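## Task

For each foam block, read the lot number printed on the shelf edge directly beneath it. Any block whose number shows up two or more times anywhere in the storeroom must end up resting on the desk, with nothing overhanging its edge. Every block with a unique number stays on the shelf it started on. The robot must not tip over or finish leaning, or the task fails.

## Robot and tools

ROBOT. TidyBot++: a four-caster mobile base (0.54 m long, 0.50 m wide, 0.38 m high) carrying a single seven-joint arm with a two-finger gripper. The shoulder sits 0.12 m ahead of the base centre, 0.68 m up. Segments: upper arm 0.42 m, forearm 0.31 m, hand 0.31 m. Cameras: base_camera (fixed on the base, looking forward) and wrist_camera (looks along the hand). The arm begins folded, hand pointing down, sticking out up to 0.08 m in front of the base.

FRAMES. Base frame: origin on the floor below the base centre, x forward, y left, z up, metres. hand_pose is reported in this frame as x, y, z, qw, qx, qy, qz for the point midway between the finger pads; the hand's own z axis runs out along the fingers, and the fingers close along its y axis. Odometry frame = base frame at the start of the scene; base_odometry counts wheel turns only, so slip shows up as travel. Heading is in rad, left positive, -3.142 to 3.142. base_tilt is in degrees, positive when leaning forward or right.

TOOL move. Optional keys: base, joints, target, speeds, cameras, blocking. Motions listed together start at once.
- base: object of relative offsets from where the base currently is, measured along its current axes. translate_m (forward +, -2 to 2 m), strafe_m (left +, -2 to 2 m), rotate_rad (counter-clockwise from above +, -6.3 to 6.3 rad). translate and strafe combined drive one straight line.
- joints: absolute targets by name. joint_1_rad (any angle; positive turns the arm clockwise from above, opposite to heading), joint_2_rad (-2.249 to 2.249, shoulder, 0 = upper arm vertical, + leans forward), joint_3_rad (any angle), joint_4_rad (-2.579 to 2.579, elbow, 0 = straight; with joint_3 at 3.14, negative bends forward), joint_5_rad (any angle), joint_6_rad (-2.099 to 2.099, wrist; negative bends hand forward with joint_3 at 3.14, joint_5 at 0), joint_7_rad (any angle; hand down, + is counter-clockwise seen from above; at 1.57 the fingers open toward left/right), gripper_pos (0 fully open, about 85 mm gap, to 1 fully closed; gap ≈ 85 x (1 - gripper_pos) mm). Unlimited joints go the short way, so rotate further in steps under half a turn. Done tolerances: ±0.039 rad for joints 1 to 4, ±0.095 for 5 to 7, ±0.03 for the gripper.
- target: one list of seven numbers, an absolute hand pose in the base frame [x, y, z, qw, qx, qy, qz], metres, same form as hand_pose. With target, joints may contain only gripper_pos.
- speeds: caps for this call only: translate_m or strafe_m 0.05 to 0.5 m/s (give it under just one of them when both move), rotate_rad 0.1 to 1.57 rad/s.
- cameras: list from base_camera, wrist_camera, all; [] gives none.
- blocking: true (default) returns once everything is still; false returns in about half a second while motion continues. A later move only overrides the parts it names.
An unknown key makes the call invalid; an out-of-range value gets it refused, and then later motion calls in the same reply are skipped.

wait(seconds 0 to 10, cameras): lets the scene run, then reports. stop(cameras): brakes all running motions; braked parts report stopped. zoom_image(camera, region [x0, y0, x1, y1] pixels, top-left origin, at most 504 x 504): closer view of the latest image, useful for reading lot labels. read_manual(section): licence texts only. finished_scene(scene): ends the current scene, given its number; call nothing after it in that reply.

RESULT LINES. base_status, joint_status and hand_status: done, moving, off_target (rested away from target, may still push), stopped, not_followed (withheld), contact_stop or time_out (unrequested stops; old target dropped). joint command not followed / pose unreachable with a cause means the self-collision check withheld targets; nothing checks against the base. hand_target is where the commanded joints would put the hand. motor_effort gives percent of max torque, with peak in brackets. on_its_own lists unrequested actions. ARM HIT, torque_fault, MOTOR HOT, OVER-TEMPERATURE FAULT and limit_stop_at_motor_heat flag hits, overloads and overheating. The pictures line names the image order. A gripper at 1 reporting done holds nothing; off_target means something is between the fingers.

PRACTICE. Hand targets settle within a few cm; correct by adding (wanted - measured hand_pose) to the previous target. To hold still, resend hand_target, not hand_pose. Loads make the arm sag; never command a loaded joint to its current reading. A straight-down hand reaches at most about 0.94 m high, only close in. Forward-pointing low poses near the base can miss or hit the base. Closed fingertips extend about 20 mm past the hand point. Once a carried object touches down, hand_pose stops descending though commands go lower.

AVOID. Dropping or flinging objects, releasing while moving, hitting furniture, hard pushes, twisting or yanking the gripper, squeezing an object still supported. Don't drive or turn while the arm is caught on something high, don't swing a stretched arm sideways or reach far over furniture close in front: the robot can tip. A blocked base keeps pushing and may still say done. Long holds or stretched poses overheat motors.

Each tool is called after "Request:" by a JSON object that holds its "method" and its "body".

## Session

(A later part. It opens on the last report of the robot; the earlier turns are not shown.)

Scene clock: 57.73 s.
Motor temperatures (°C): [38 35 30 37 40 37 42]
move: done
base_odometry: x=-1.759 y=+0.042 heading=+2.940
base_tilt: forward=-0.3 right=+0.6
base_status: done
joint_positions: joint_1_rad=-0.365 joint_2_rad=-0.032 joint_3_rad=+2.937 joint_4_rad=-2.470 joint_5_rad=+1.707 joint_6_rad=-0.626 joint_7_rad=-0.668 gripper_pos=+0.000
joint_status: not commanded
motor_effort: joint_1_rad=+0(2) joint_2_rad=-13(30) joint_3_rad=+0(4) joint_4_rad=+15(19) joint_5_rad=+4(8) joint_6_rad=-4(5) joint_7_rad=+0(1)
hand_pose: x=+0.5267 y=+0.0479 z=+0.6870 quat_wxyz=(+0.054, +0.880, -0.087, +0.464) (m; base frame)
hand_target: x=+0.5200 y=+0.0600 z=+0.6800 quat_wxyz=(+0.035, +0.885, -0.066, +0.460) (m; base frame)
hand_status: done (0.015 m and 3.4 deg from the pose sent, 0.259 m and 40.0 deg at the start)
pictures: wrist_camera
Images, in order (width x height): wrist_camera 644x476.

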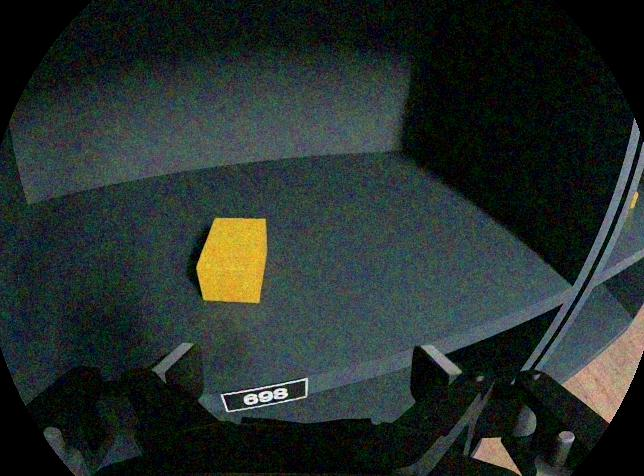

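Request:
{"method": "move", "body": {"base": {"translate_m":0.26}, "target": [0.525, 0.09, 0.635, 0.0185, 0.8863, -0.0355, 0.4613], "cameras": ["wrist_camera"]}}

Scene clock: 62.07 s.
Motor temperatures (°C): [38 35 30 37 40 37 42]
move: done
base_odometry: x=-2.014 y=+0.094 heading=+2.940
base_tilt: forward=-0.3 right=+0.6
base_status: done
joint_positions: joint_1_rad=-0.051 joint_2_rad=+0.169 joint_3_rad=+2.489 joint_4_rad=-2.530 joint_5_rad=+1.968 joint_6_rad=-0.733 joint_7_rad=-0.978 gripper_pos=+0.000
joint_status: not commanded
motor_effort: joint_1_rad=+0(1) joint_2_rad=-15(17) joint_3_rad=-1(1) joint_4_rad=+11(15) joint_5_rad=+3(5) joint_6_rad=-5(6) joint_7_rad=+0(1)
hand_pose: x=+0.5223 y=+0.0967 z=+0.6326 quat_wxyz=(+0.012, +0.894, -0.044, +0.446) (m; base frame)
hand_target: x=+0.5250 y=+0.0900 z=+0.6350 quat_wxyz=(+0.018, +0.886, -0.036, +0.461) (m; base frame)
hand_status: done (0.008 m and 2.3 deg from the pose sent, 0.067 m and 7.3 deg at the start)
pictures: wrist_camera
Images, in order (width x height): wrist_camera 644x476.

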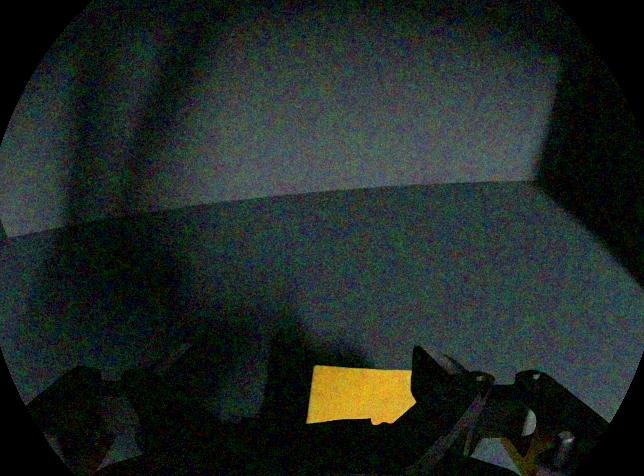

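Request:
{"method": "move", "body": {"target": [0.53, 0.060, 0.60, 0.035, 0.8845, -0.066, 0.460], "cameras": ["wrist_camera"]}}

Scene clock: 63.90 s.
Motor temperatures (°C): [38 35 30 37 40 37 42]
move: off_target
base_odometry: x=-2.014 y=+0.094 heading=+2.940
base_tilt: forward=-0.3 right=+0.6
base_status: not commanded
joint_positions: joint_1_rad=+0.129 joint_2_rad=+0.423 joint_3_rad=+2.249 joint_4_rad=-2.550 joint_5_rad=+2.017 joint_6_rad=-1.050 joint_7_rad=-1.066 gripper_pos=+0.000
joint_status: not commanded
motor_effort: joint_1_rad=+0(1) joint_2_rad=-18(20) joint_3_rad=-3(3) joint_4_rad=+7(11) joint_5_rad=+4(4) joint_6_rad=-6(6) joint_7_rad=+0(1)
hand_pose: x=+0.5395 y=+0.0687 z=+0.6033 quat_wxyz=(+0.034, +0.887, -0.084, +0.453) (m; base frame)
hand_target: x=+0.5433 y=+0.0673 z=+0.6086 quat_wxyz=(+0.027, +0.879, -0.077, +0.471) (m; base frame)
hand_status: off_target (0.013 m and 2.2 deg from the pose sent, 0.050 m and 4.1 deg at the start; a joint's target at an end of its range on 31 of 31 steps)
pictures: wrist_camera
Images, in order (width x height): wrist_camera 644x476.

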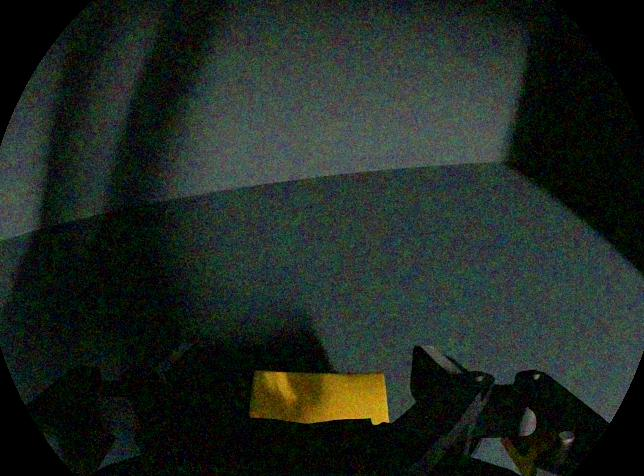

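Request:
{"method": "move", "body": {"base": {"translate_m":-0.12}, "target": [0.65, 0.060, 0.635, 0.0346, 0.8845, -0.0664, 0.4604], "cameras": ["wrist_camera"]}}

Scene clock: 65.90 s.
Motor temperatures (°C): [38 35 30 37 40 37 42]
move: done
base_odometry: x=-1.897 y=+0.070 heading=+2.941
base_tilt: forward=-0.3 right=+0.6
base_status: done
joint_positions: joint_1_rad=+0.262 joint_2_rad=+0.426 joint_3_rad=+2.328 joint_4_rad=-2.271 joint_5_rad=+2.018 joint_6_rad=-0.849 joint_7_rad=-0.799 gripper_pos=+0.000
joint_status: not commanded
motor_effort: joint_1_rad=-1(1) joint_2_rad=-22(23) joint_3_rad=-4(4) joint_4_rad=+12(12) joint_5_rad=+5(5) joint_6_rad=-5(6) joint_7_rad=+0(1)
hand_pose: x=+0.6388 y=+0.0557 z=+0.6394 quat_wxyz=(+0.038, +0.879, -0.101, +0.464) (m; base frame)
hand_target: x=+0.6500 y=+0.0600 z=+0.6350 quat_wxyz=(+0.035, +0.885, -0.066, +0.460) (m; base frame)
hand_status: done (0.013 m and 4.0 deg from the pose sent, 0.115 m and 2.2 deg at the start)
pictures: wrist_camera
Images, in order (width x height): wrist_camera 644x476.

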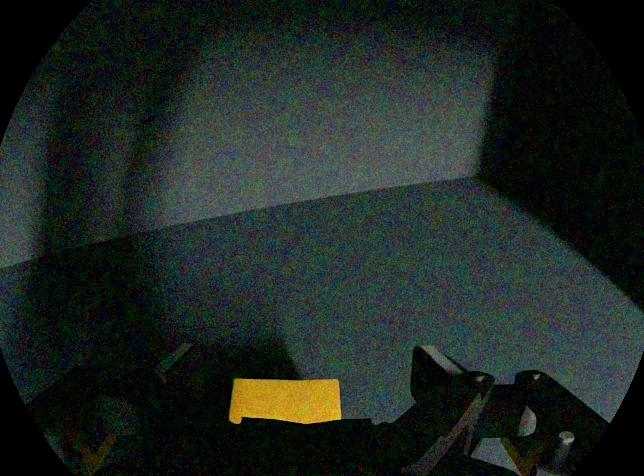

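Request:
{"method": "move", "body": {"target": [0.650, 0.072, 0.59, 0.0346, 0.8845, -0.0664, 0.4604], "cameras": ["wrist_camera"]}}

Scene clock: 67.20 s.
Motor temperatures (°C): [38 35 30 37 40 37 42]
move: done
base_odometry: x=-1.897 y=+0.070 heading=+2.941
base_tilt: forward=-0.3 right=+0.6
base_status: not commanded
joint_positions: joint_1_rad=+0.262 joint_2_rad=+0.609 joint_3_rad=+2.300 joint_4_rad=-2.272 joint_5_rad=+2.106 joint_6_rad=-0.963 joint_7_rad=-0.809 gripper_pos=+0.000
joint_status: not commanded
motor_effort: joint_1_rad=+0(1) joint_2_rad=-25(27) joint_3_rad=-6(6) joint_4_rad=+9(12) joint_5_rad=+5(5) joint_6_rad=-4(5) joint_7_rad=+0(1)
hand_pose: x=+0.6463 y=+0.0589 z=+0.5841 quat_wxyz=(+0.042, +0.893, -0.084, +0.439) (m; base frame)
hand_target: x=+0.6500 y=+0.0720 z=+0.5900 quat_wxyz=(+0.035, +0.885, -0.066, +0.460) (m; base frame)
hand_status: done (0.015 m and 3.4 deg from the pose sent, 0.053 m and 4.0 deg at the start)
pictures: wrist_camera
Images, in order (width x height): wrist_camera 644x476.

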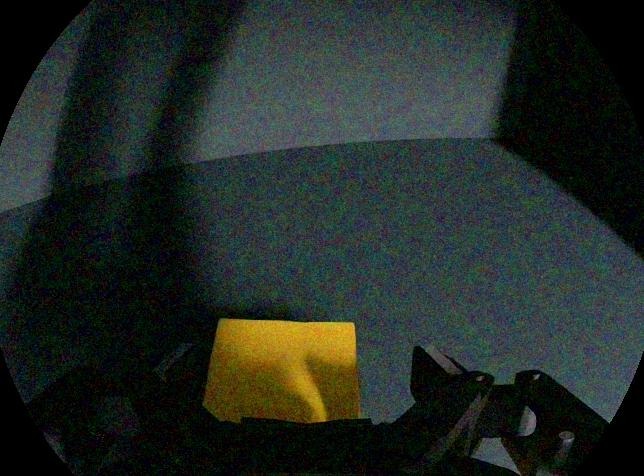

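Request:
{"method": "move", "body": {"target": [0.652, 0.086, 0.568, 0.0346, 0.8845, -0.0664, 0.4604], "cameras": ["wrist_camera"]}}

Scene clock: 68.37 s.
Motor temperatures (°C): [38 35 30 37 40 37 42]
move: done
base_odometry: x=-1.897 y=+0.070 heading=+2.941
base_tilt: forward=-0.3 right=+0.6
base_status: not commanded
joint_positions: joint_1_rad=+0.186 joint_2_rad=+0.682 joint_3_rad=+2.307 joint_4_rad=-2.272 joint_5_rad=+2.137 joint_6_rad=-1.038 joint_7_rad=-0.854 gripper_pos=+0.000
joint_status: not commanded
motor_effort: joint_1_rad=-1(1) joint_2_rad=-26(28) joint_3_rad=-6(6) joint_4_rad=+8(9) joint_5_rad=+5(5) joint_6_rad=-5(5) joint_7_rad=+0(1)
hand_pose: x=+0.6456 y=+0.0848 z=+0.5651 quat_wxyz=(+0.035, +0.894, -0.072, +0.440) (m; base frame)
hand_target: x=+0.6520 y=+0.0860 z=+0.5680 quat_wxyz=(+0.035, +0.885, -0.066, +0.460) (m; base frame)
hand_status: done (0.007 m and 2.7 deg from the pose sent, 0.032 m and 3.4 deg at the start)
pictures: wrist_camera
Images, in order (width x height): wrist_camera 644x476.

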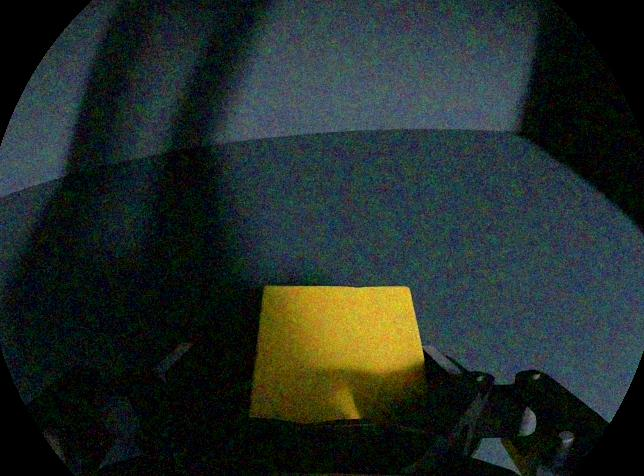

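Request:
{"method": "move", "body": {"joints": {"gripper_pos":0.6}, "cameras": ["wrist_camera"]}}

Request:
{"method": "move", "body": {"target": [0.652, 0.075, 0.65, 0.0346, 0.8845, -0.0664, 0.4604], "cameras": ["wrist_camera"]}}

Scene clock: 69.40 s.
Motor temperatures (°C): [38 35 30 37 40 37 42]
move: off_target
base_odometry: x=-1.897 y=+0.070 heading=+2.941
base_tilt: forward=-0.3 right=+0.6
base_status: not commanded
joint_positions: joint_1_rad=+0.186 joint_2_rad=+0.682 joint_3_rad=+2.307 joint_4_rad=-2.272 joint_5_rad=+2.140 joint_6_rad=-1.055 joint_7_rad=-0.854 gripper_pos=+0.390
joint_status: gripper_pos off_target (ended at +0.390, target +0.600)
motor_effort: joint_1_rad=-1(2) joint_2_rad=-25(26) joint_3_rad=-6(6) joint_4_rad=+7(9) joint_5_rad=+5(5) joint_6_rad=-4(5) joint_7_rad=+0(1)
hand_pose: x=+0.6478 y=+0.0815 z=+0.5687 quat_wxyz=(+0.040, +0.891, -0.074, +0.446) (m; base frame)
hand_target: x=+0.6520 y=+0.0860 z=+0.5680 quat_wxyz=(+0.035, +0.885, -0.066, +0.460) (m; base frame)
hand_status: not commanded
pictures: wrist_camera
Images, in order (width x height): wrist_camera 644x476.

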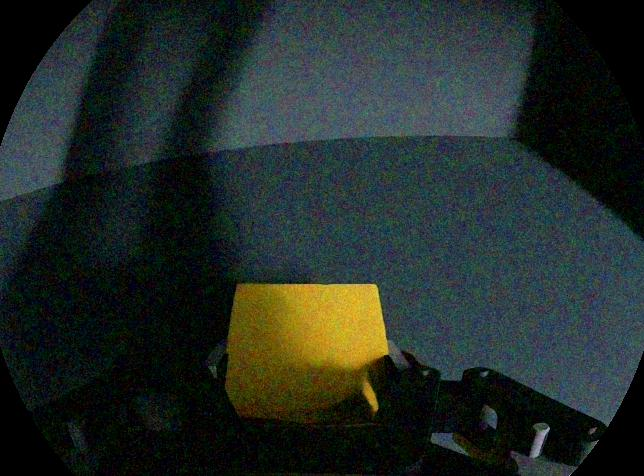

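Scene clock: 71.17 s.
Motor temperatures (°C): [38 35 30 37 40 37 42]
move: done
base_odometry: x=-1.897 y=+0.070 heading=+2.941
base_tilt: forward=-0.3 right=+0.6
base_status: not commanded
joint_positions: joint_1_rad=+0.161 joint_2_rad=+0.373 joint_3_rad=+2.467 joint_4_rad=-2.234 joint_5_rad=+2.065 joint_6_rad=-0.766 joint_7_rad=-0.768 gripper_pos=+0.390
joint_status: not commanded
motor_effort: joint_1_rad=+0(1) joint_2_rad=-23(28) joint_3_rad=-3(6) joint_4_rad=+14(14) joint_5_rad=+5(5) joint_6_rad=-5(6) joint_7_rad=+0(1)
hand_pose: x=+0.6565 y=+0.0690 z=+0.6606 quat_wxyz=(+0.042, +0.873, -0.060, +0.483) (m; base frame)
hand_target: x=+0.6520 y=+0.0750 z=+0.6500 quat_wxyz=(+0.035, +0.885, -0.066, +0.460) (m; base frame)
hand_status: done (0.013 m and 3.1 deg from the pose sent, 0.082 m and 2.1 deg at the start)
pictures: wrist_camera
Images, in order (width x height): wrist_camera 644x476.

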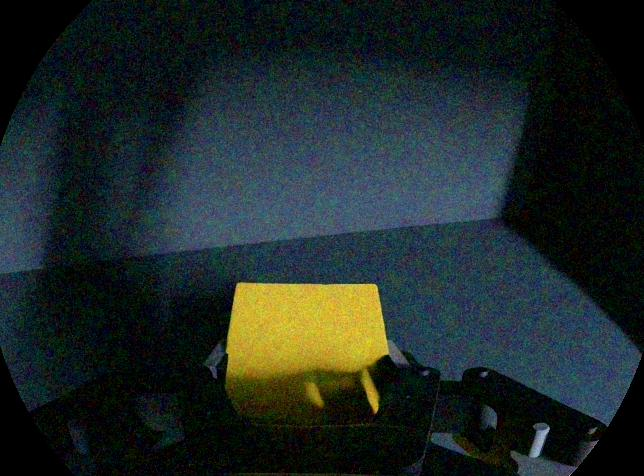

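Request:
{"method": "move", "body": {"base": {"translate_m":-0.5,"strafe_m":-0.25}, "cameras": []}}

Request:
{"method": "move", "body": {"base": {"translate_m":-0.92,"strafe_m":-0.36,"rotate_rad":-1.571}, "target": [0.58, 0.0, 0.98, 0.0346, 0.8845, -0.0664, 0.4604], "cameras": ["wrist_camera"]}}

Scene clock: 73.97 s.
Motor temperatures (°C): [38 35 30 37 40 37 42]
move: done
base_odometry: x=-1.357 y=+0.216 heading=+2.942
base_tilt: forward=-0.3 right=+0.6
base_status: done
joint_positions: joint_1_rad=+0.158 joint_2_rad=+0.370 joint_3_rad=+2.468 joint_4_rad=-2.229 joint_5_rad=+2.062 joint_6_rad=-0.762 joint_7_rad=-0.768 gripper_pos=+0.390
joint_status: not commanded
motor_effort: joint_1_rad=+0(1) joint_2_rad=-23(27) joint_3_rad=-3(3) joint_4_rad=+13(15) joint_5_rad=+4(5) joint_6_rad=-5(6) joint_7_rad=+0(1)
hand_pose: x=+0.6578 y=+0.0708 z=+0.6630 quat_wxyz=(+0.040, +0.872, -0.061, +0.484) (m; base frame)
hand_target: x=+0.6520 y=+0.0750 z=+0.6500 quat_wxyz=(+0.035, +0.885, -0.066, +0.460) (m; base frame)
hand_status: not commanded
pictures: none
No camera images: "cameras" was empty.

Scene clock: 77.70 s.
Motor temperatures (°C): [38 35 30 37 40 37 42]
move: done
base_odometry: x=-0.383 y=+0.386 heading=+1.370
base_tilt: forward=-0.3 right=+0.6
base_status: done
joint_positions: joint_1_rad=+0.111 joint_2_rad=-0.230 joint_3_rad=+2.956 joint_4_rad=-1.589 joint_5_rad=+0.288 joint_6_rad=-0.813 joint_7_rad=+1.216 gripper_pos=+0.390
joint_status: not commanded
motor_effort: joint_1_rad=+0(3) joint_2_rad=-11(26) joint_3_rad=+1(2) joint_4_rad=+22(22) joint_5_rad=+3(6) joint_6_rad=+7(8) joint_7_rad=+0(1)
hand_pose: x=+0.5868 y=-0.0174 z=+0.9906 quat_wxyz=(+0.056, +0.871, -0.076, +0.481) (m; base frame)
hand_target: x=+0.5800 y=+0.0000 z=+0.9800 quat_wxyz=(+0.035, +0.885, -0.066, +0.460) (m; base frame)
hand_status: done (0.021 m and 3.9 deg from the pose sent, 0.334 m and 3.2 deg at the start)
pictures: wrist_camera
Images, in order (width x height): wrist_camera 644x476.

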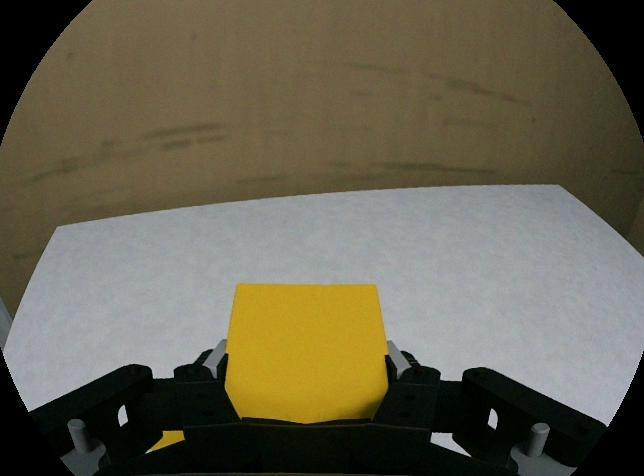

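Request:
{"method": "move", "body": {"target": [0.72, -0.08, 0.86, 0.0346, 0.8845, -0.0664, 0.4604], "cameras": []}}

Request:
{"method": "move", "body": {"target": [0.72, -0.08, 0.775, 0.0346, 0.8845, -0.0664, 0.4604], "cameras": ["wrist_camera"]}}

Scene clock: 79.70 s.
Motor temperatures (°C): [38 36 30 37 40 37 42]
move: done
base_odometry: x=-0.383 y=+0.386 heading=+1.370
base_tilt: forward=-0.3 right=+0.6
base_status: not commanded
joint_positions: joint_1_rad=+0.062 joint_2_rad=+0.093 joint_3_rad=+3.218 joint_4_rad=-1.646 joint_5_rad=+0.093 joint_6_rad=-0.471 joint_7_rad=+1.489 gripper_pos=+0.390
joint_status: not commanded
motor_effort: joint_1_rad=+0(1) joint_2_rad=-24(27) joint_3_rad=+0(2) joint_4_rad=+21(24) joint_5_rad=+1(3) joint_6_rad=+7(8) joint_7_rad=+0(1)
hand_pose: x=+0.7116 y=-0.0932 z=+0.8635 quat_wxyz=(+0.053, +0.890, -0.069, +0.448) (m; base frame)
hand_target: x=+0.7200 y=-0.0800 z=+0.8600 quat_wxyz=(+0.035, +0.885, -0.066, +0.460) (m; base frame)
hand_status: done (0.016 m and 2.7 deg from the pose sent, 0.197 m and 3.9 deg at the start)
pictures: none
No camera images: "cameras" was empty.

Scene clock: 81.23 s.
Motor temperatures (°C): [38 36 30 37 40 37 42]
move: done
base_odometry: x=-0.383 y=+0.386 heading=+1.370
base_tilt: forward=-0.3 right=+0.6
base_status: not commanded
joint_positions: joint_1_rad=+0.055 joint_2_rad=+0.152 joint_3_rad=+3.227 joint_4_rad=-1.851 joint_5_rad=+0.076 joint_6_rad=-0.197 joint_7_rad=+1.500 gripper_pos=+0.390
joint_status: not commanded
motor_effort: joint_1_rad=+0(1) joint_2_rad=-25(27) joint_3_rad=+1(1) joint_4_rad=+20(23) joint_5_rad=+1(1) joint_6_rad=+7(8) joint_7_rad=+0(0)
hand_pose: x=+0.7146 y=-0.0859 z=+0.7829 quat_wxyz=(+0.045, +0.889, -0.061, +0.452) (m; base frame)
hand_target: x=+0.7200 y=-0.0800 z=+0.7750 quat_wxyz=(+0.035, +0.885, -0.066, +0.460) (m; base frame)
hand_status: done (0.011 m and 1.7 deg from the pose sent, 0.090 m and 2.7 deg at the start)
pictures: wrist_camera
Images, in order (width x height): wrist_camera 644x476.

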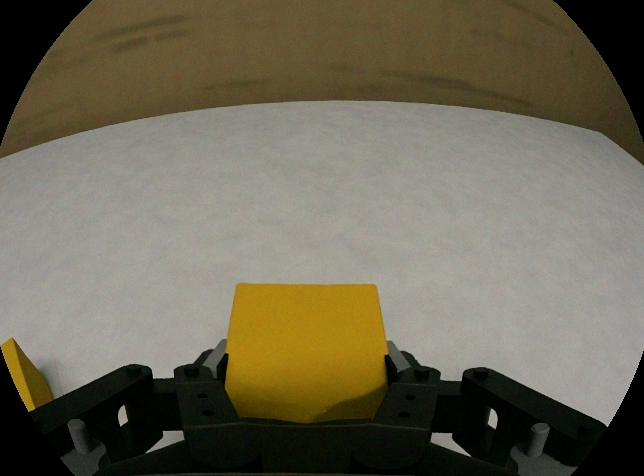

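Request:
{"method": "move", "body": {"target": [0.72, -0.08, 0.758, 0.0346, 0.8845, -0.0664, 0.4604], "cameras": []}}

Request:
{"method": "move", "body": {"target": [0.72, -0.08, 0.749, 0.0346, 0.8845, -0.0664, 0.4604], "cameras": []}}

Scene clock: 82.13 s.
Motor temperatures (°C): [38 36 30 37 40 37 42]
move: done
base_odometry: x=-0.383 y=+0.386 heading=+1.370
base_tilt: forward=-0.3 right=+0.6
base_status: not commanded
joint_positions: joint_1_rad=+0.055 joint_2_rad=+0.166 joint_3_rad=+3.227 joint_4_rad=-1.885 joint_5_rad=+0.067 joint_6_rad=-0.134 joint_7_rad=+1.507 gripper_pos=+0.390
joint_status: not commanded
motor_effort: joint_1_rad=+0(1) joint_2_rad=-25(26) joint_3_rad=+0(1) joint_4_rad=+20(21) joint_5_rad=+1(1) joint_6_rad=+7(8) joint_7_rad=+0(0)
hand_pose: x=+0.7168 y=-0.0843 z=+0.7721 quat_wxyz=(+0.043, +0.886, -0.059, +0.458) (m; base frame)
hand_target: x=+0.7200 y=-0.0800 z=+0.7580 quat_wxyz=(+0.035, +0.885, -0.066, +0.460) (m; base frame)
hand_status: done (0.015 m and 1.3 deg from the pose sent, 0.026 m and 1.7 deg at the start)
pictures: none
No camera images: "cameras" was empty.

Scene clock: 82.77 s.
Motor temperatures (°C): [38 36 30 37 40 37 42]
move: done
base_odometry: x=-0.383 y=+0.386 heading=+1.370
base_tilt: forward=-0.3 right=+0.6
base_status: not commanded
joint_positions: joint_1_rad=+0.055 joint_2_rad=+0.176 joint_3_rad=+3.227 joint_4_rad=-1.902 joint_5_rad=+0.062 joint_6_rad=-0.104 joint_7_rad=+1.512 gripper_pos=+0.390
joint_status: not commanded
motor_effort: joint_1_rad=+0(1) joint_2_rad=-25(26) joint_3_rad=+0(0) joint_4_rad=+20(21) joint_5_rad=+1(1) joint_6_rad=+8(8) joint_7_rad=+0(1)
hand_pose: x=+0.7176 y=-0.0836 z=+0.7650 quat_wxyz=(+0.042, +0.885, -0.059, +0.460) (m; base frame)
hand_target: x=+0.7200 y=-0.0800 z=+0.7490 quat_wxyz=(+0.035, +0.885, -0.066, +0.460) (m; base frame)
hand_status: done (0.017 m and 1.3 deg from the pose sent, 0.024 m and 1.3 deg at the start)
pictures: none
No camera images: "cameras" was empty.

Request:
{"method": "move", "body": {"target": [0.72, -0.08, 0.741, 0.0346, 0.8845, -0.0664, 0.4604], "cameras": []}}

Request:
{"method": "move", "body": {"target": [0.72, -0.08, 0.733, 0.0346, 0.8845, -0.0664, 0.4604], "cameras": ["wrist_camera"]}}

Scene clock: 83.53 s.
Motor temperatures (°C): [38 36 30 37 40 37 42]
move: done
base_odometry: x=-0.383 y=+0.386 heading=+1.370
base_tilt: forward=-0.3 right=+0.6
base_status: not commanded
joint_positions: joint_1_rad=+0.055 joint_2_rad=+0.183 joint_3_rad=+3.227 joint_4_rad=-1.916 joint_5_rad=+0.059 joint_6_rad=-0.075 joint_7_rad=+1.514 gripper_pos=+0.390
joint_status: not commanded
motor_effort: joint_1_rad=-1(1) joint_2_rad=-24(26) joint_3_rad=+0(0) joint_4_rad=+19(20) joint_5_rad=+1(1) joint_6_rad=+7(8) joint_7_rad=+0(0)
hand_pose: x=+0.7188 y=-0.0831 z=+0.7612 quat_wxyz=(+0.042, +0.883, -0.058, +0.464) (m; base frame)
hand_target: x=+0.7200 y=-0.0800 z=+0.7410 quat_wxyz=(+0.035, +0.885, -0.066, +0.460) (m; base frame)
hand_status: done (0.020 m and 1.4 deg from the pose sent, 0.024 m and 1.3 deg at the start)
pictures: none
No camera images: "cameras" was empty.

Scene clock: 84.10 s.
Motor temperatures (°C): [38 36 30 37 40 37 42]
move: off_target
base_odometry: x=-0.383 y=+0.386 heading=+1.370
base_tilt: forward=-0.3 right=+0.6
base_status: not commanded
joint_positions: joint_1_rad=+0.055 joint_2_rad=+0.184 joint_3_rad=+3.227 joint_4_rad=-1.927 joint_5_rad=+0.058 joint_6_rad=-0.047 joint_7_rad=+1.516 gripper_pos=+0.390
joint_status: not commanded
motor_effort: joint_1_rad=-1(2) joint_2_rad=-22(24) joint_3_rad=+0(1) joint_4_rad=+18(19) joint_5_rad=+1(1) joint_6_rad=+8(8) joint_7_rad=+0(1)
hand_pose: x=+0.7201 y=-0.0827 z=+0.7616 quat_wxyz=(+0.042, +0.879, -0.057, +0.471) (m; base frame)
hand_target: x=+0.7200 y=-0.0800 z=+0.7330 quat_wxyz=(+0.035, +0.885, -0.066, +0.460) (m; base frame)
hand_status: off_target (0.029 m and 1.9 deg from the pose sent, 0.028 m and 1.4 deg at the start)
pictures: wrist_camera
Images, in order (width x height): wrist_camera 644x476.

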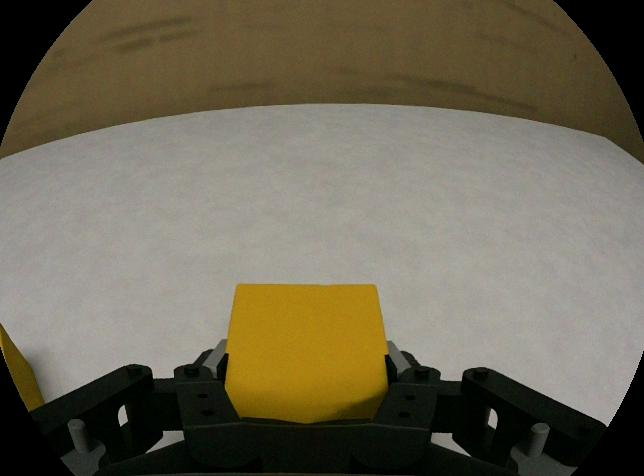

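Request:
{"method": "move", "body": {"joints": {"gripper_pos":0.0}, "cameras": ["wrist_camera"]}}

Request:
{"method": "move", "body": {"target": [0.64, -0.07, 0.90, 0.0346, 0.8845, -0.0664, 0.4604], "cameras": ["wrist_camera"]}}

Request:
{"method": "move", "body": {"base": {"strafe_m":-2.0}, "joints": {"joint_1_rad":0,"joint_2_rad":-1.0,"joint_3_rad":3.14,"joint_4_rad":-2.4,"joint_5_rad":0,"joint_6_rad":-0.6,"joint_7_rad":1.57}}}

Scene clock: 85.90 s.
Motor temperatures (°C): [38 36 30 37 40 37 42]
move: done
base_odometry: x=-0.383 y=+0.386 heading=+1.370
base_tilt: forward=-0.3 right=+0.6
base_status: not commanded
joint_positions: joint_1_rad=+0.055 joint_2_rad=+0.195 joint_3_rad=+3.227 joint_4_rad=-1.928 joint_5_rad=+0.058 joint_6_rad=-0.043 joint_7_rad=+1.517 gripper_pos=+0.000
joint_status: all done
motor_effort: joint_1_rad=+0(1) joint_2_rad=-24(25) joint_3_rad=+0(1) joint_4_rad=+17(19) joint_5_rad=+1(1) joint_6_rad=+6(8) joint_7_rad=-1(1)
hand_pose: x=+0.7212 y=-0.0827 z=+0.7555 quat_wxyz=(+0.042, +0.881, -0.056, +0.467) (m; base frame)
hand_target: x=+0.7200 y=-0.0800 z=+0.7330 quat_wxyz=(+0.035, +0.885, -0.066, +0.460) (m; base frame)
hand_status: not commanded
pictures: wrist_camera
Images, in order (width x height): wrist_camera 644x476.

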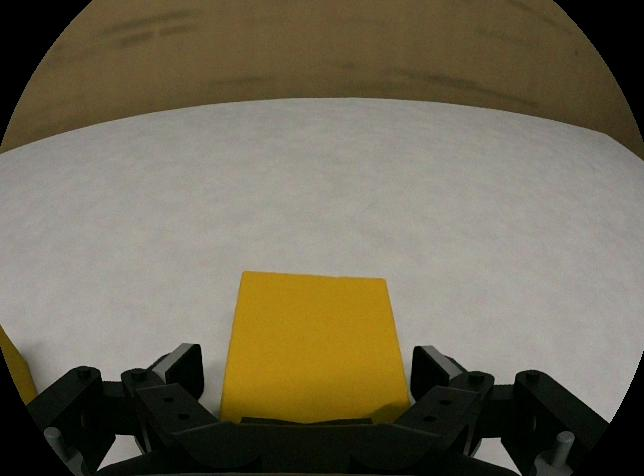

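Scene clock: 87.70 s.
Motor temperatures (°C): [38 36 30 37 40 37 42]
move: done
base_odometry: x=-0.383 y=+0.386 heading=+1.370
base_tilt: forward=-0.3 right=+0.6
base_status: not commanded
joint_positions: joint_1_rad=+0.055 joint_2_rad=-0.111 joint_3_rad=+3.215 joint_4_rad=-1.752 joint_5_rad=+0.058 joint_6_rad=-0.492 joint_7_rad=+1.517 gripper_pos=+0.000
joint_status: not commanded
motor_effort: joint_1_rad=-1(1) joint_2_rad=-17(28) joint_3_rad=+0(1) joint_4_rad=+22(23) joint_5_rad=+1(1) joint_6_rad=+7(8) joint_7_rad=+0(1)
hand_pose: x=+0.6447 y=-0.0767 z=+0.9120 quat_wxyz=(+0.039, +0.873, -0.066, +0.482) (m; base frame)
hand_target: x=+0.6400 y=-0.0700 z=+0.9000 quat_wxyz=(+0.035, +0.885, -0.066, +0.460) (m; base frame)
hand_status: done (0.015 m and 2.8 deg from the pose sent, 0.166 m and 1.7 deg at the start)
pictures: wrist_camera
Images, in order (width x height): wrist_camera 644x476.

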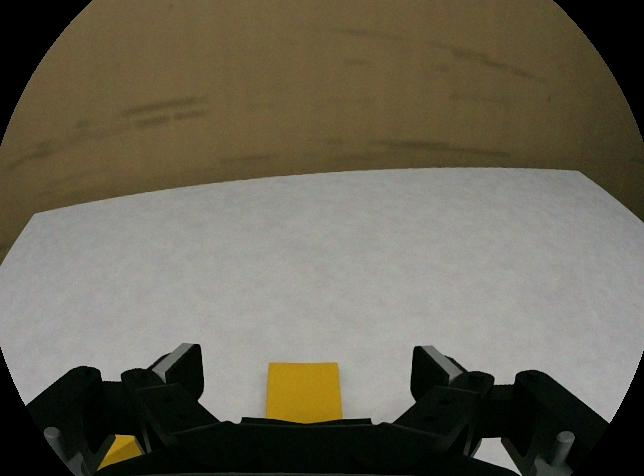

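Scene clock: 93.00 s.
Motor temperatures (°C): [38 36 30 37 40 37 42]
move: done
base_odometry: x=+1.577 y=-0.013 heading=+1.370
base_tilt: forward=-0.4 right=+0.6
base_status: done
joint_positions: joint_1_rad=+0.016 joint_2_rad=-0.983 joint_3_rad=+3.155 joint_4_rad=-2.369 joint_5_rad=+0.058 joint_6_rad=-0.553 joint_7_rad=+1.527 gripper_pos=+0.000
joint_status: all done
motor_effort: joint_1_rad=-1(2) joint_2_rad=+9(19) joint_3_rad=+1(2) joint_4_rad=+22(24) joint_5_rad=+1(2) joint_6_rad=+9(10) joint_7_rad=+0(1)
hand_pose: x=+0.3681 y=-0.0159 z=+0.8609 quat_wxyz=(+0.016, +0.824, -0.019, +0.565) (m; base frame)
hand_target: x=+0.3578 y=+0.0018 z=+0.8330 quat_wxyz=(+0.000, +0.841, +0.000, +0.540) (m; base frame)
hand_status: not commanded
pictures: base_camera, wrist_camera
Images, in order (width x height): base_camera 644x364, wrist_camera 644x476.

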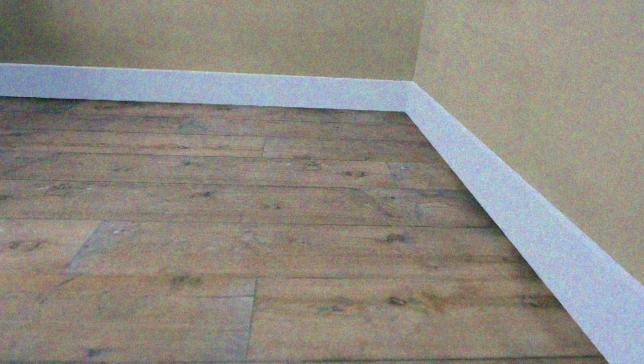

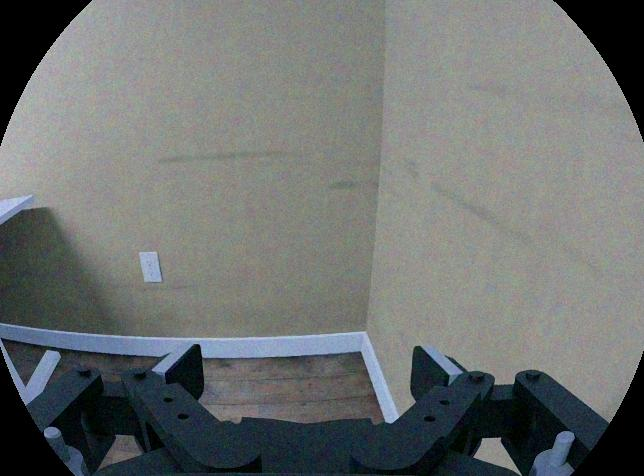

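Request:
{"method": "move", "body": {"base": {"strafe_m":0.12}, "cameras": []}}

Request:
{"method": "move", "body": {"base": {"translate_m":-1.0}}}

Scene clock: 94.63 s.
Motor temperatures (°C): [38 36 30 37 40 37 42]
move: done
base_odometry: x=+1.459 y=+0.011 heading=+1.370
base_tilt: forward=-0.4 right=+0.6
base_status: done
joint_positions: joint_1_rad=+0.015 joint_2_rad=-0.983 joint_3_rad=+3.150 joint_4_rad=-2.369 joint_5_rad=+0.058 joint_6_rad=-0.553 joint_7_rad=+1.527 gripper_pos=+0.000
joint_status: not commanded
motor_effort: joint_1_rad=+0(1) joint_2_rad=+9(10) joint_3_rad=+1(2) joint_4_rad=+22(23) joint_5_rad=+1(1) joint_6_rad=+9(9) joint_7_rad=-1(1)
hand_pose: x=+0.3681 y=-0.0140 z=+0.8608 quat_wxyz=(+0.017, +0.824, -0.016, +0.566) (m; base frame)
hand_target: x=+0.3578 y=+0.0018 z=+0.8330 quat_wxyz=(+0.000, +0.841, +0.000, +0.540) (m; base frame)
hand_status: not commanded
pictures: none
No camera images: "cameras" was empty.

Scene clock: 97.97 s.
Motor temperatures (°C): [38 35 30 37 40 37 42]
move: done
base_odometry: x=+1.260 y=-0.969 heading=+1.370
base_tilt: forward=-0.4 right=+0.6
base_status: done
joint_positions: joint_1_rad=+0.015 joint_2_rad=-0.987 joint_3_rad=+3.150 joint_4_rad=-2.370 joint_5_rad=+0.058 joint_6_rad=-0.554 joint_7_rad=+1.527 gripper_pos=+0.000
joint_status: not commanded
motor_effort: joint_1_rad=-1(1) joint_2_rad=+9(11) joint_3_rad=+1(1) joint_4_rad=+22(23) joint_5_rad=+1(1) joint_6_rad=+9(9) joint_7_rad=+0(1)
hand_pose: x=+0.3672 y=-0.0140 z=+0.8614 quat_wxyz=(+0.017, +0.824, -0.016, +0.567) (m; base frame)
hand_target: x=+0.3578 y=+0.0018 z=+0.8330 quat_wxyz=(+0.000, +0.841, +0.000, +0.540) (m; base frame)
hand_status: not commanded
pictures: base_camera, wrist_camera
Images, in order (width x height): base_camera 644x364, wrist_camera 644x476.

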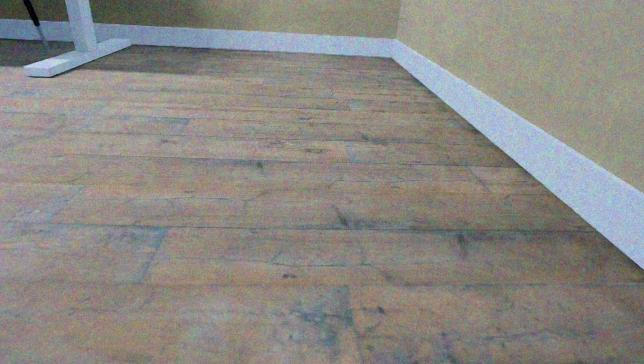

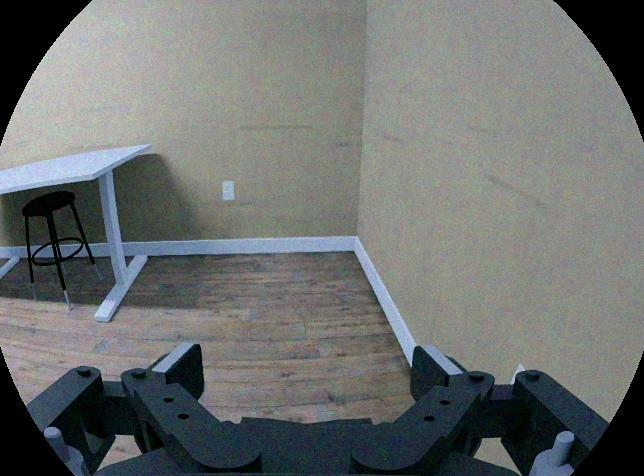

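Request:
{"method": "move", "body": {"base": {"translate_m":-0.93}}}

Scene clock: 101.27 s.
Motor temperatures (°C): [38 35 30 37 40 37 42]
move: done
base_odometry: x=+1.074 y=-1.881 heading=+1.370
base_tilt: forward=-0.4 right=+0.6
base_status: done
joint_positions: joint_1_rad=+0.015 joint_2_rad=-0.989 joint_3_rad=+3.150 joint_4_rad=-2.370 joint_5_rad=+0.058 joint_6_rad=-0.555 joint_7_rad=+1.527 gripper_pos=+0.000
joint_status: not commanded
motor_effort: joint_1_rad=-1(1) joint_2_rad=+9(11) joint_3_rad=+1(1) joint_4_rad=+22(23) joint_5_rad=+1(1) joint_6_rad=+8(9) joint_7_rad=+0(1)
hand_pose: x=+0.3668 y=-0.0140 z=+0.8617 quat_wxyz=(+0.017, +0.823, -0.016, +0.567) (m; base frame)
hand_target: x=+0.3578 y=+0.0018 z=+0.8330 quat_wxyz=(+0.000, +0.841, +0.000, +0.540) (m; base frame)
hand_status: not commanded
pictures: base_camera, wrist_camera
Images, in order (width x height): base_camera 644x364, wrist_camera 644x476.

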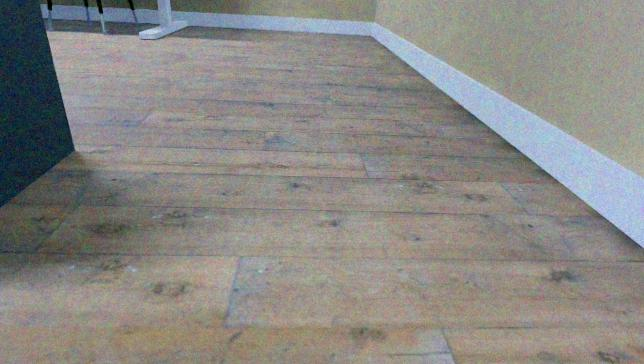

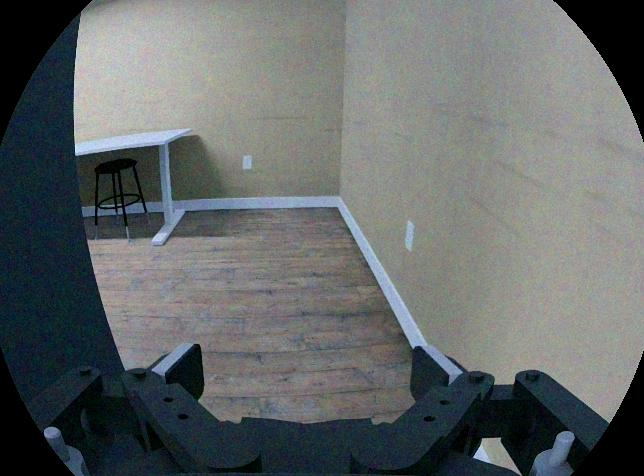

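Request:
{"method": "move", "body": {"base": {"strafe_m":0.95,"translate_m":-0.12}, "joints": {"joint_6_rad":-0.75}}}

Scene clock: 105.07 s.
Motor temperatures (°C): [38 35 30 37 40 37 42]
move: done
base_odometry: x=+0.119 y=-1.809 heading=+1.371
base_tilt: forward=-0.4 right=+0.6
base_status: done
joint_positions: joint_1_rad=+0.014 joint_2_rad=-0.989 joint_3_rad=+3.149 joint_4_rad=-2.380 joint_5_rad=+0.058 joint_6_rad=-0.720 joint_7_rad=+1.527 gripper_pos=+0.000
joint_status: all done
motor_effort: joint_1_rad=+0(1) joint_2_rad=+10(10) joint_3_rad=+1(2) joint_4_rad=+22(24) joint_5_rad=+1(2) joint_6_rad=+7(9) joint_7_rad=+0(1)
hand_pose: x=+0.3434 y=-0.0154 z=+0.8094 quat_wxyz=(+0.018, +0.870, -0.019, +0.493) (m; base frame)
hand_target: x=+0.3353 y=+0.0017 z=+0.7922 quat_wxyz=(+0.000, +0.880, +0.000, +0.476) (m; base frame)
hand_status: not commanded
pictures: base_camera, wrist_camera
Images, in order (width x height): base_camera 644x364, wrist_camera 644x476.

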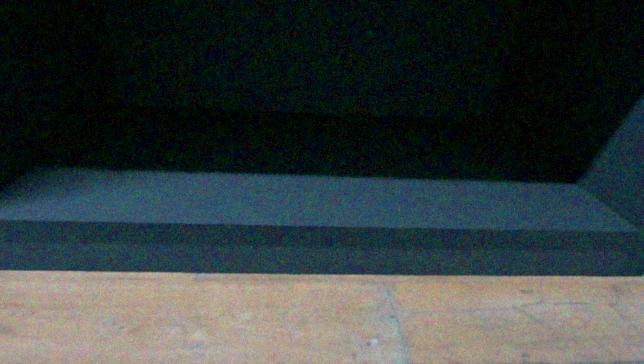

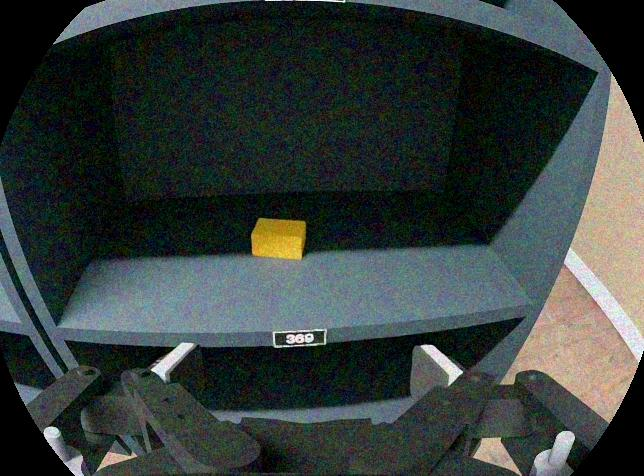

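Request:
{"method": "move", "body": {"joints": {"joint_6_rad":-0.45}, "cameras": ["wrist_camera"]}}

Request:
{"method": "zoom_image", "body": {"camera": "wrist_camera", "region": [200, 40, 400, 190]}}

Request:
{"method": "move", "body": {"base": {"strafe_m":0.92}, "cameras": ["wrist_camera"]}}

Request:
{"method": "zoom_image", "body": {"camera": "wrist_camera", "region": [200, 40, 400, 190]}}

Request:
{"method": "zoom_image", "body": {"camera": "wrist_camera", "region": [200, 290, 400, 440]}}

Scene clock: 106.13 s.
Motor temperatures (°C): [38 35 30 37 40 37 42]
move: done
base_odometry: x=+0.119 y=-1.809 heading=+1.371
base_tilt: forward=-0.4 right=+0.6
base_status: not commanded
joint_positions: joint_1_rad=+0.014 joint_2_rad=-0.989 joint_3_rad=+3.149 joint_4_rad=-2.383 joint_5_rad=+0.058 joint_6_rad=-0.474 joint_7_rad=+1.527 gripper_pos=+0.000
joint_status: all done
motor_effort: joint_1_rad=-1(1) joint_2_rad=+9(10) joint_3_rad=+1(1) joint_4_rad=+22(24) joint_5_rad=+1(1) joint_6_rad=+8(10) joint_7_rad=+0(1)
hand_pose: x=+0.3743 y=-0.0127 z=+0.8773 quat_wxyz=(+0.016, +0.804, -0.014, +0.595) (m; base frame)
hand_target: x=+0.3740 y=+0.0018 z=+0.8768 quat_wxyz=(+0.000, +0.799, +0.000, +0.602) (m; base frame)
hand_status: not commanded
pictures: wrist_camera
Images, in order (width x height): wrist_camera 644x476.

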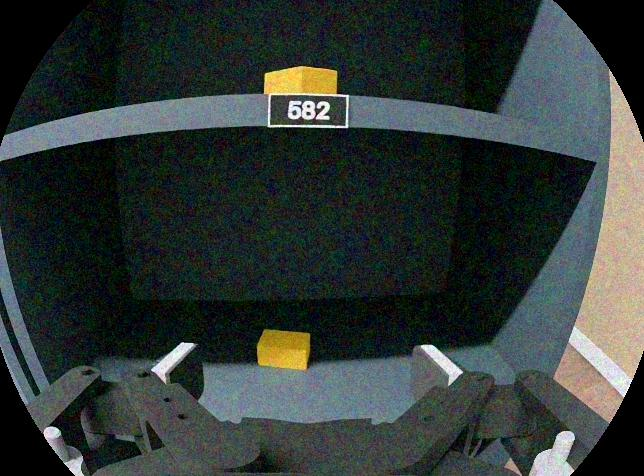

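Scaled by 2.520.

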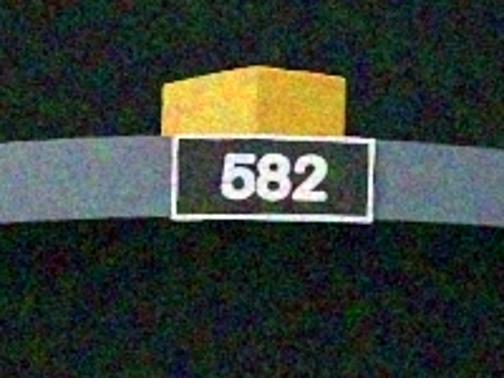

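Scene clock: 109.30 s.
Motor temperatures (°C): [38 35 30 37 40 37 42]
move: done
base_odometry: x=-0.782 y=-1.627 heading=+1.371
base_tilt: forward=-0.4 right=+0.6
base_status: done
joint_positions: joint_1_rad=+0.014 joint_2_rad=-0.989 joint_3_rad=+3.149 joint_4_rad=-2.383 joint_5_rad=+0.058 joint_6_rad=-0.474 joint_7_rad=+1.527 gripper_pos=+0.000
joint_status: not commanded
motor_effort: joint_1_rad=-1(1) joint_2_rad=+8(10) joint_3_rad=+1(2) joint_4_rad=+23(24) joint_5_rad=+1(1) joint_6_rad=+8(9) joint_7_rad=+0(1)
hand_pose: x=+0.3743 y=-0.0124 z=+0.8773 quat_wxyz=(+0.016, +0.804, -0.013, +0.595) (m; base frame)
hand_target: x=+0.3740 y=+0.0018 z=+0.8768 quat_wxyz=(+0.000, +0.799, +0.000, +0.602) (m; base frame)
hand_status: not commanded
pictures: wrist_camera
Images, in order (width x height): wrist_camera 644x476.

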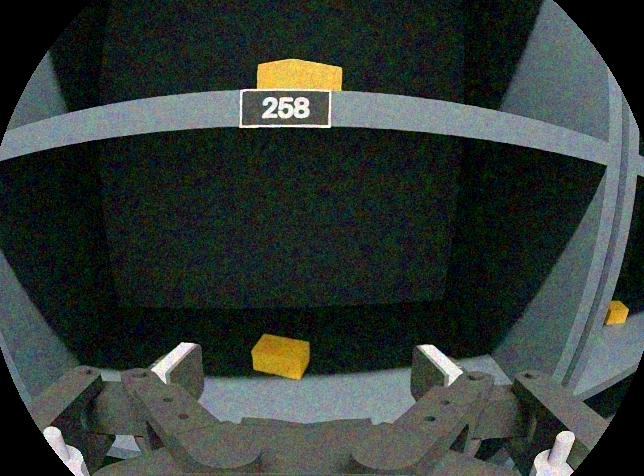

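Scaled by 2.520.

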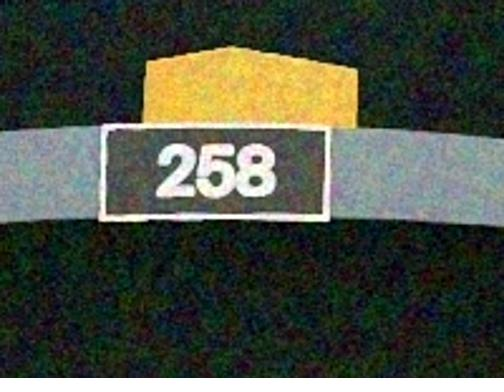

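Scaled by 2.520.

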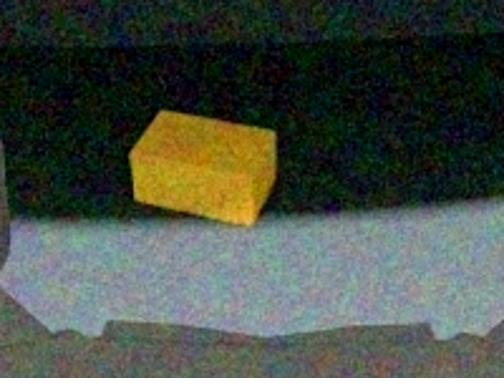

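Request:
{"method": "move", "body": {"joints": {"joint_6_rad":-0.8}, "cameras": ["wrist_camera"]}}

Request:
{"method": "move", "body": {"base": {"strafe_m":0.92}, "cameras": ["wrist_camera"]}}

Request:
{"method": "move", "body": {"joints": {"joint_6_rad":-0.45}, "cameras": ["wrist_camera"]}}

Scene clock: 110.27 s.
Motor temperatures (°C): [38 35 30 37 40 37 42]
move: done
base_odometry: x=-0.782 y=-1.627 heading=+1.371
base_tilt: forward=-0.4 right=+0.6
base_status: not commanded
joint_positions: joint_1_rad=+0.014 joint_2_rad=-0.989 joint_3_rad=+3.149 joint_4_rad=-2.389 joint_5_rad=+0.058 joint_6_rad=-0.774 joint_7_rad=+1.527 gripper_pos=+0.000
joint_status: all done
motor_effort: joint_1_rad=+0(1) joint_2_rad=+10(10) joint_3_rad=+1(1) joint_4_rad=+21(24) joint_5_rad=+1(1) joint_6_rad=+7(9) joint_7_rad=+0(1)
hand_pose: x=+0.3334 y=-0.0155 z=+0.7903 quat_wxyz=(+0.019, +0.885, -0.019, +0.465) (m; base frame)
hand_target: x=+0.3264 y=+0.0017 z=+0.7794 quat_wxyz=(+0.000, +0.891, +0.000, +0.454) (m; base frame)
hand_status: not commanded
pictures: wrist_camera
Images, in order (width x height): wrist_camera 644x476.

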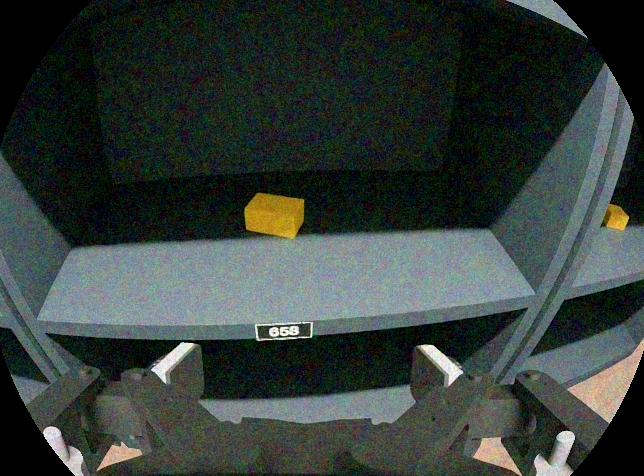

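Scene clock: 113.43 s.
Motor temperatures (°C): [38 35 30 37 40 37 42]
move: done
base_odometry: x=-1.684 y=-1.445 heading=+1.371
base_tilt: forward=-0.4 right=+0.6
base_status: done
joint_positions: joint_1_rad=+0.013 joint_2_rad=-0.989 joint_3_rad=+3.148 joint_4_rad=-2.389 joint_5_rad=+0.058 joint_6_rad=-0.774 joint_7_rad=+1.527 gripper_pos=+0.000
joint_status: not commanded
motor_effort: joint_1_rad=-1(1) joint_2_rad=+10(11) joint_3_rad=+1(2) joint_4_rad=+22(22) joint_5_rad=+1(2) joint_6_rad=+7(8) joint_7_rad=+0(1)
hand_pose: x=+0.3334 y=-0.0154 z=+0.7903 quat_wxyz=(+0.019, +0.885, -0.019, +0.465) (m; base frame)
hand_target: x=+0.3264 y=+0.0017 z=+0.7794 quat_wxyz=(+0.000, +0.891, +0.000, +0.454) (m; base frame)
hand_status: not commanded
pictures: wrist_camera
Images, in order (width x height): wrist_camera 644x476.

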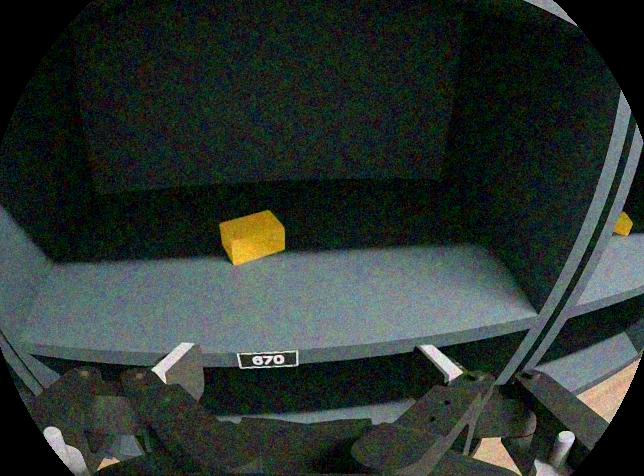

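Scene clock: 114.30 s.
Motor temperatures (°C): [38 35 30 37 40 37 42]
move: done
base_odometry: x=-1.684 y=-1.445 heading=+1.371
base_tilt: forward=-0.4 right=+0.6
base_status: not commanded
joint_positions: joint_1_rad=+0.013 joint_2_rad=-0.989 joint_3_rad=+3.148 joint_4_rad=-2.387 joint_5_rad=+0.058 joint_6_rad=-0.481 joint_7_rad=+1.527 gripper_pos=+0.000
joint_status: all done
motor_effort: joint_1_rad=+0(1) joint_2_rad=+9(10) joint_3_rad=+1(1) joint_4_rad=+22(24) joint_5_rad=+1(1) joint_6_rad=+8(9) joint_7_rad=+0(1)
hand_pose: x=+0.3736 y=-0.0123 z=+0.8727 quat_wxyz=(+0.016, +0.807, -0.013, +0.590) (m; base frame)
hand_target: x=+0.3740 y=+0.0018 z=+0.8768 quat_wxyz=(+0.000, +0.799, +0.000, +0.602) (m; base frame)
hand_status: not commanded
pictures: wrist_camera
Images, in order (width x height): wrist_camera 644x476.

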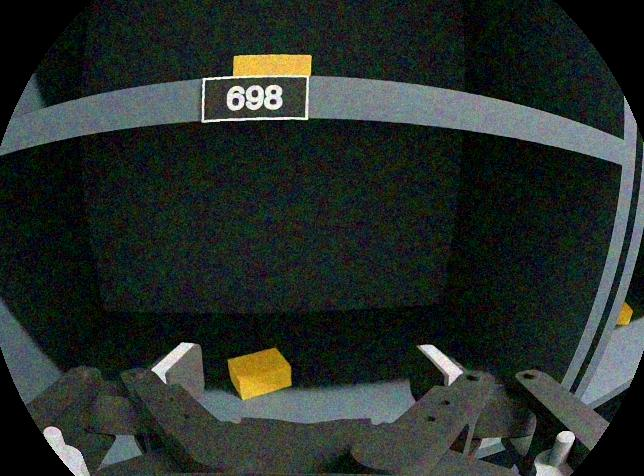

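Request:
{"method": "move", "body": {"joints": {"joint_1_rad":-0.3,"joint_2_rad":-0.37,"joint_3_rad":3.14,"joint_4_rad":-1.307,"joint_5_rad":0,"joint_6_rad":-1.25,"joint_7_rad":1.57}, "cameras": ["wrist_camera"]}}

Scene clock: 117.43 s.
Motor temperatures (°C): [38 35 30 37 40 37 42]
move: done
base_odometry: x=-1.684 y=-1.445 heading=+1.371
base_tilt: forward=-0.4 right=+0.6
base_status: not commanded
joint_positions: joint_1_rad=-0.280 joint_2_rad=-0.387 joint_3_rad=+3.148 joint_4_rad=-1.323 joint_5_rad=+0.058 joint_6_rad=-1.200 joint_7_rad=+1.527 gripper_pos=+0.000
joint_status: all done
motor_effort: joint_1_rad=-1(2) joint_2_rad=-4(10) joint_3_rad=+0(1) joint_4_rad=+19(24) joint_5_rad=+1(2) joint_6_rad=+8(9) joint_7_rad=+0(1)
hand_pose: x=+0.4672 y=+0.0808 z=+1.0916 quat_wxyz=(-0.049, +0.870, +0.096, +0.480) (m; base frame)
hand_target: x=+0.4577 y=+0.1070 z=+1.0804 quat_wxyz=(-0.069, +0.878, +0.133, +0.454) (m; base frame)
hand_status: not commanded
pictures: wrist_camera
Images, in order (width x height): wrist_camera 644x476.

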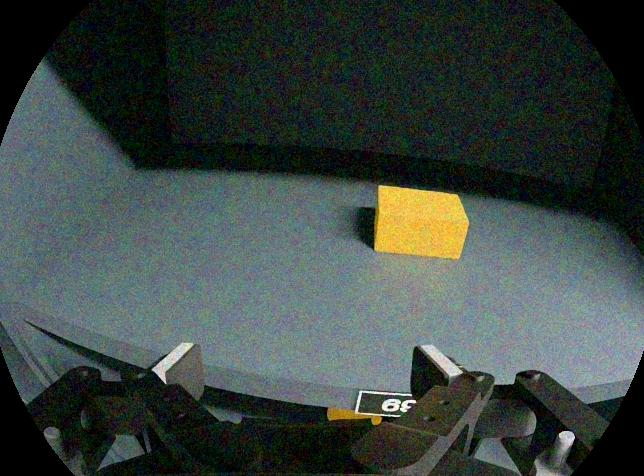

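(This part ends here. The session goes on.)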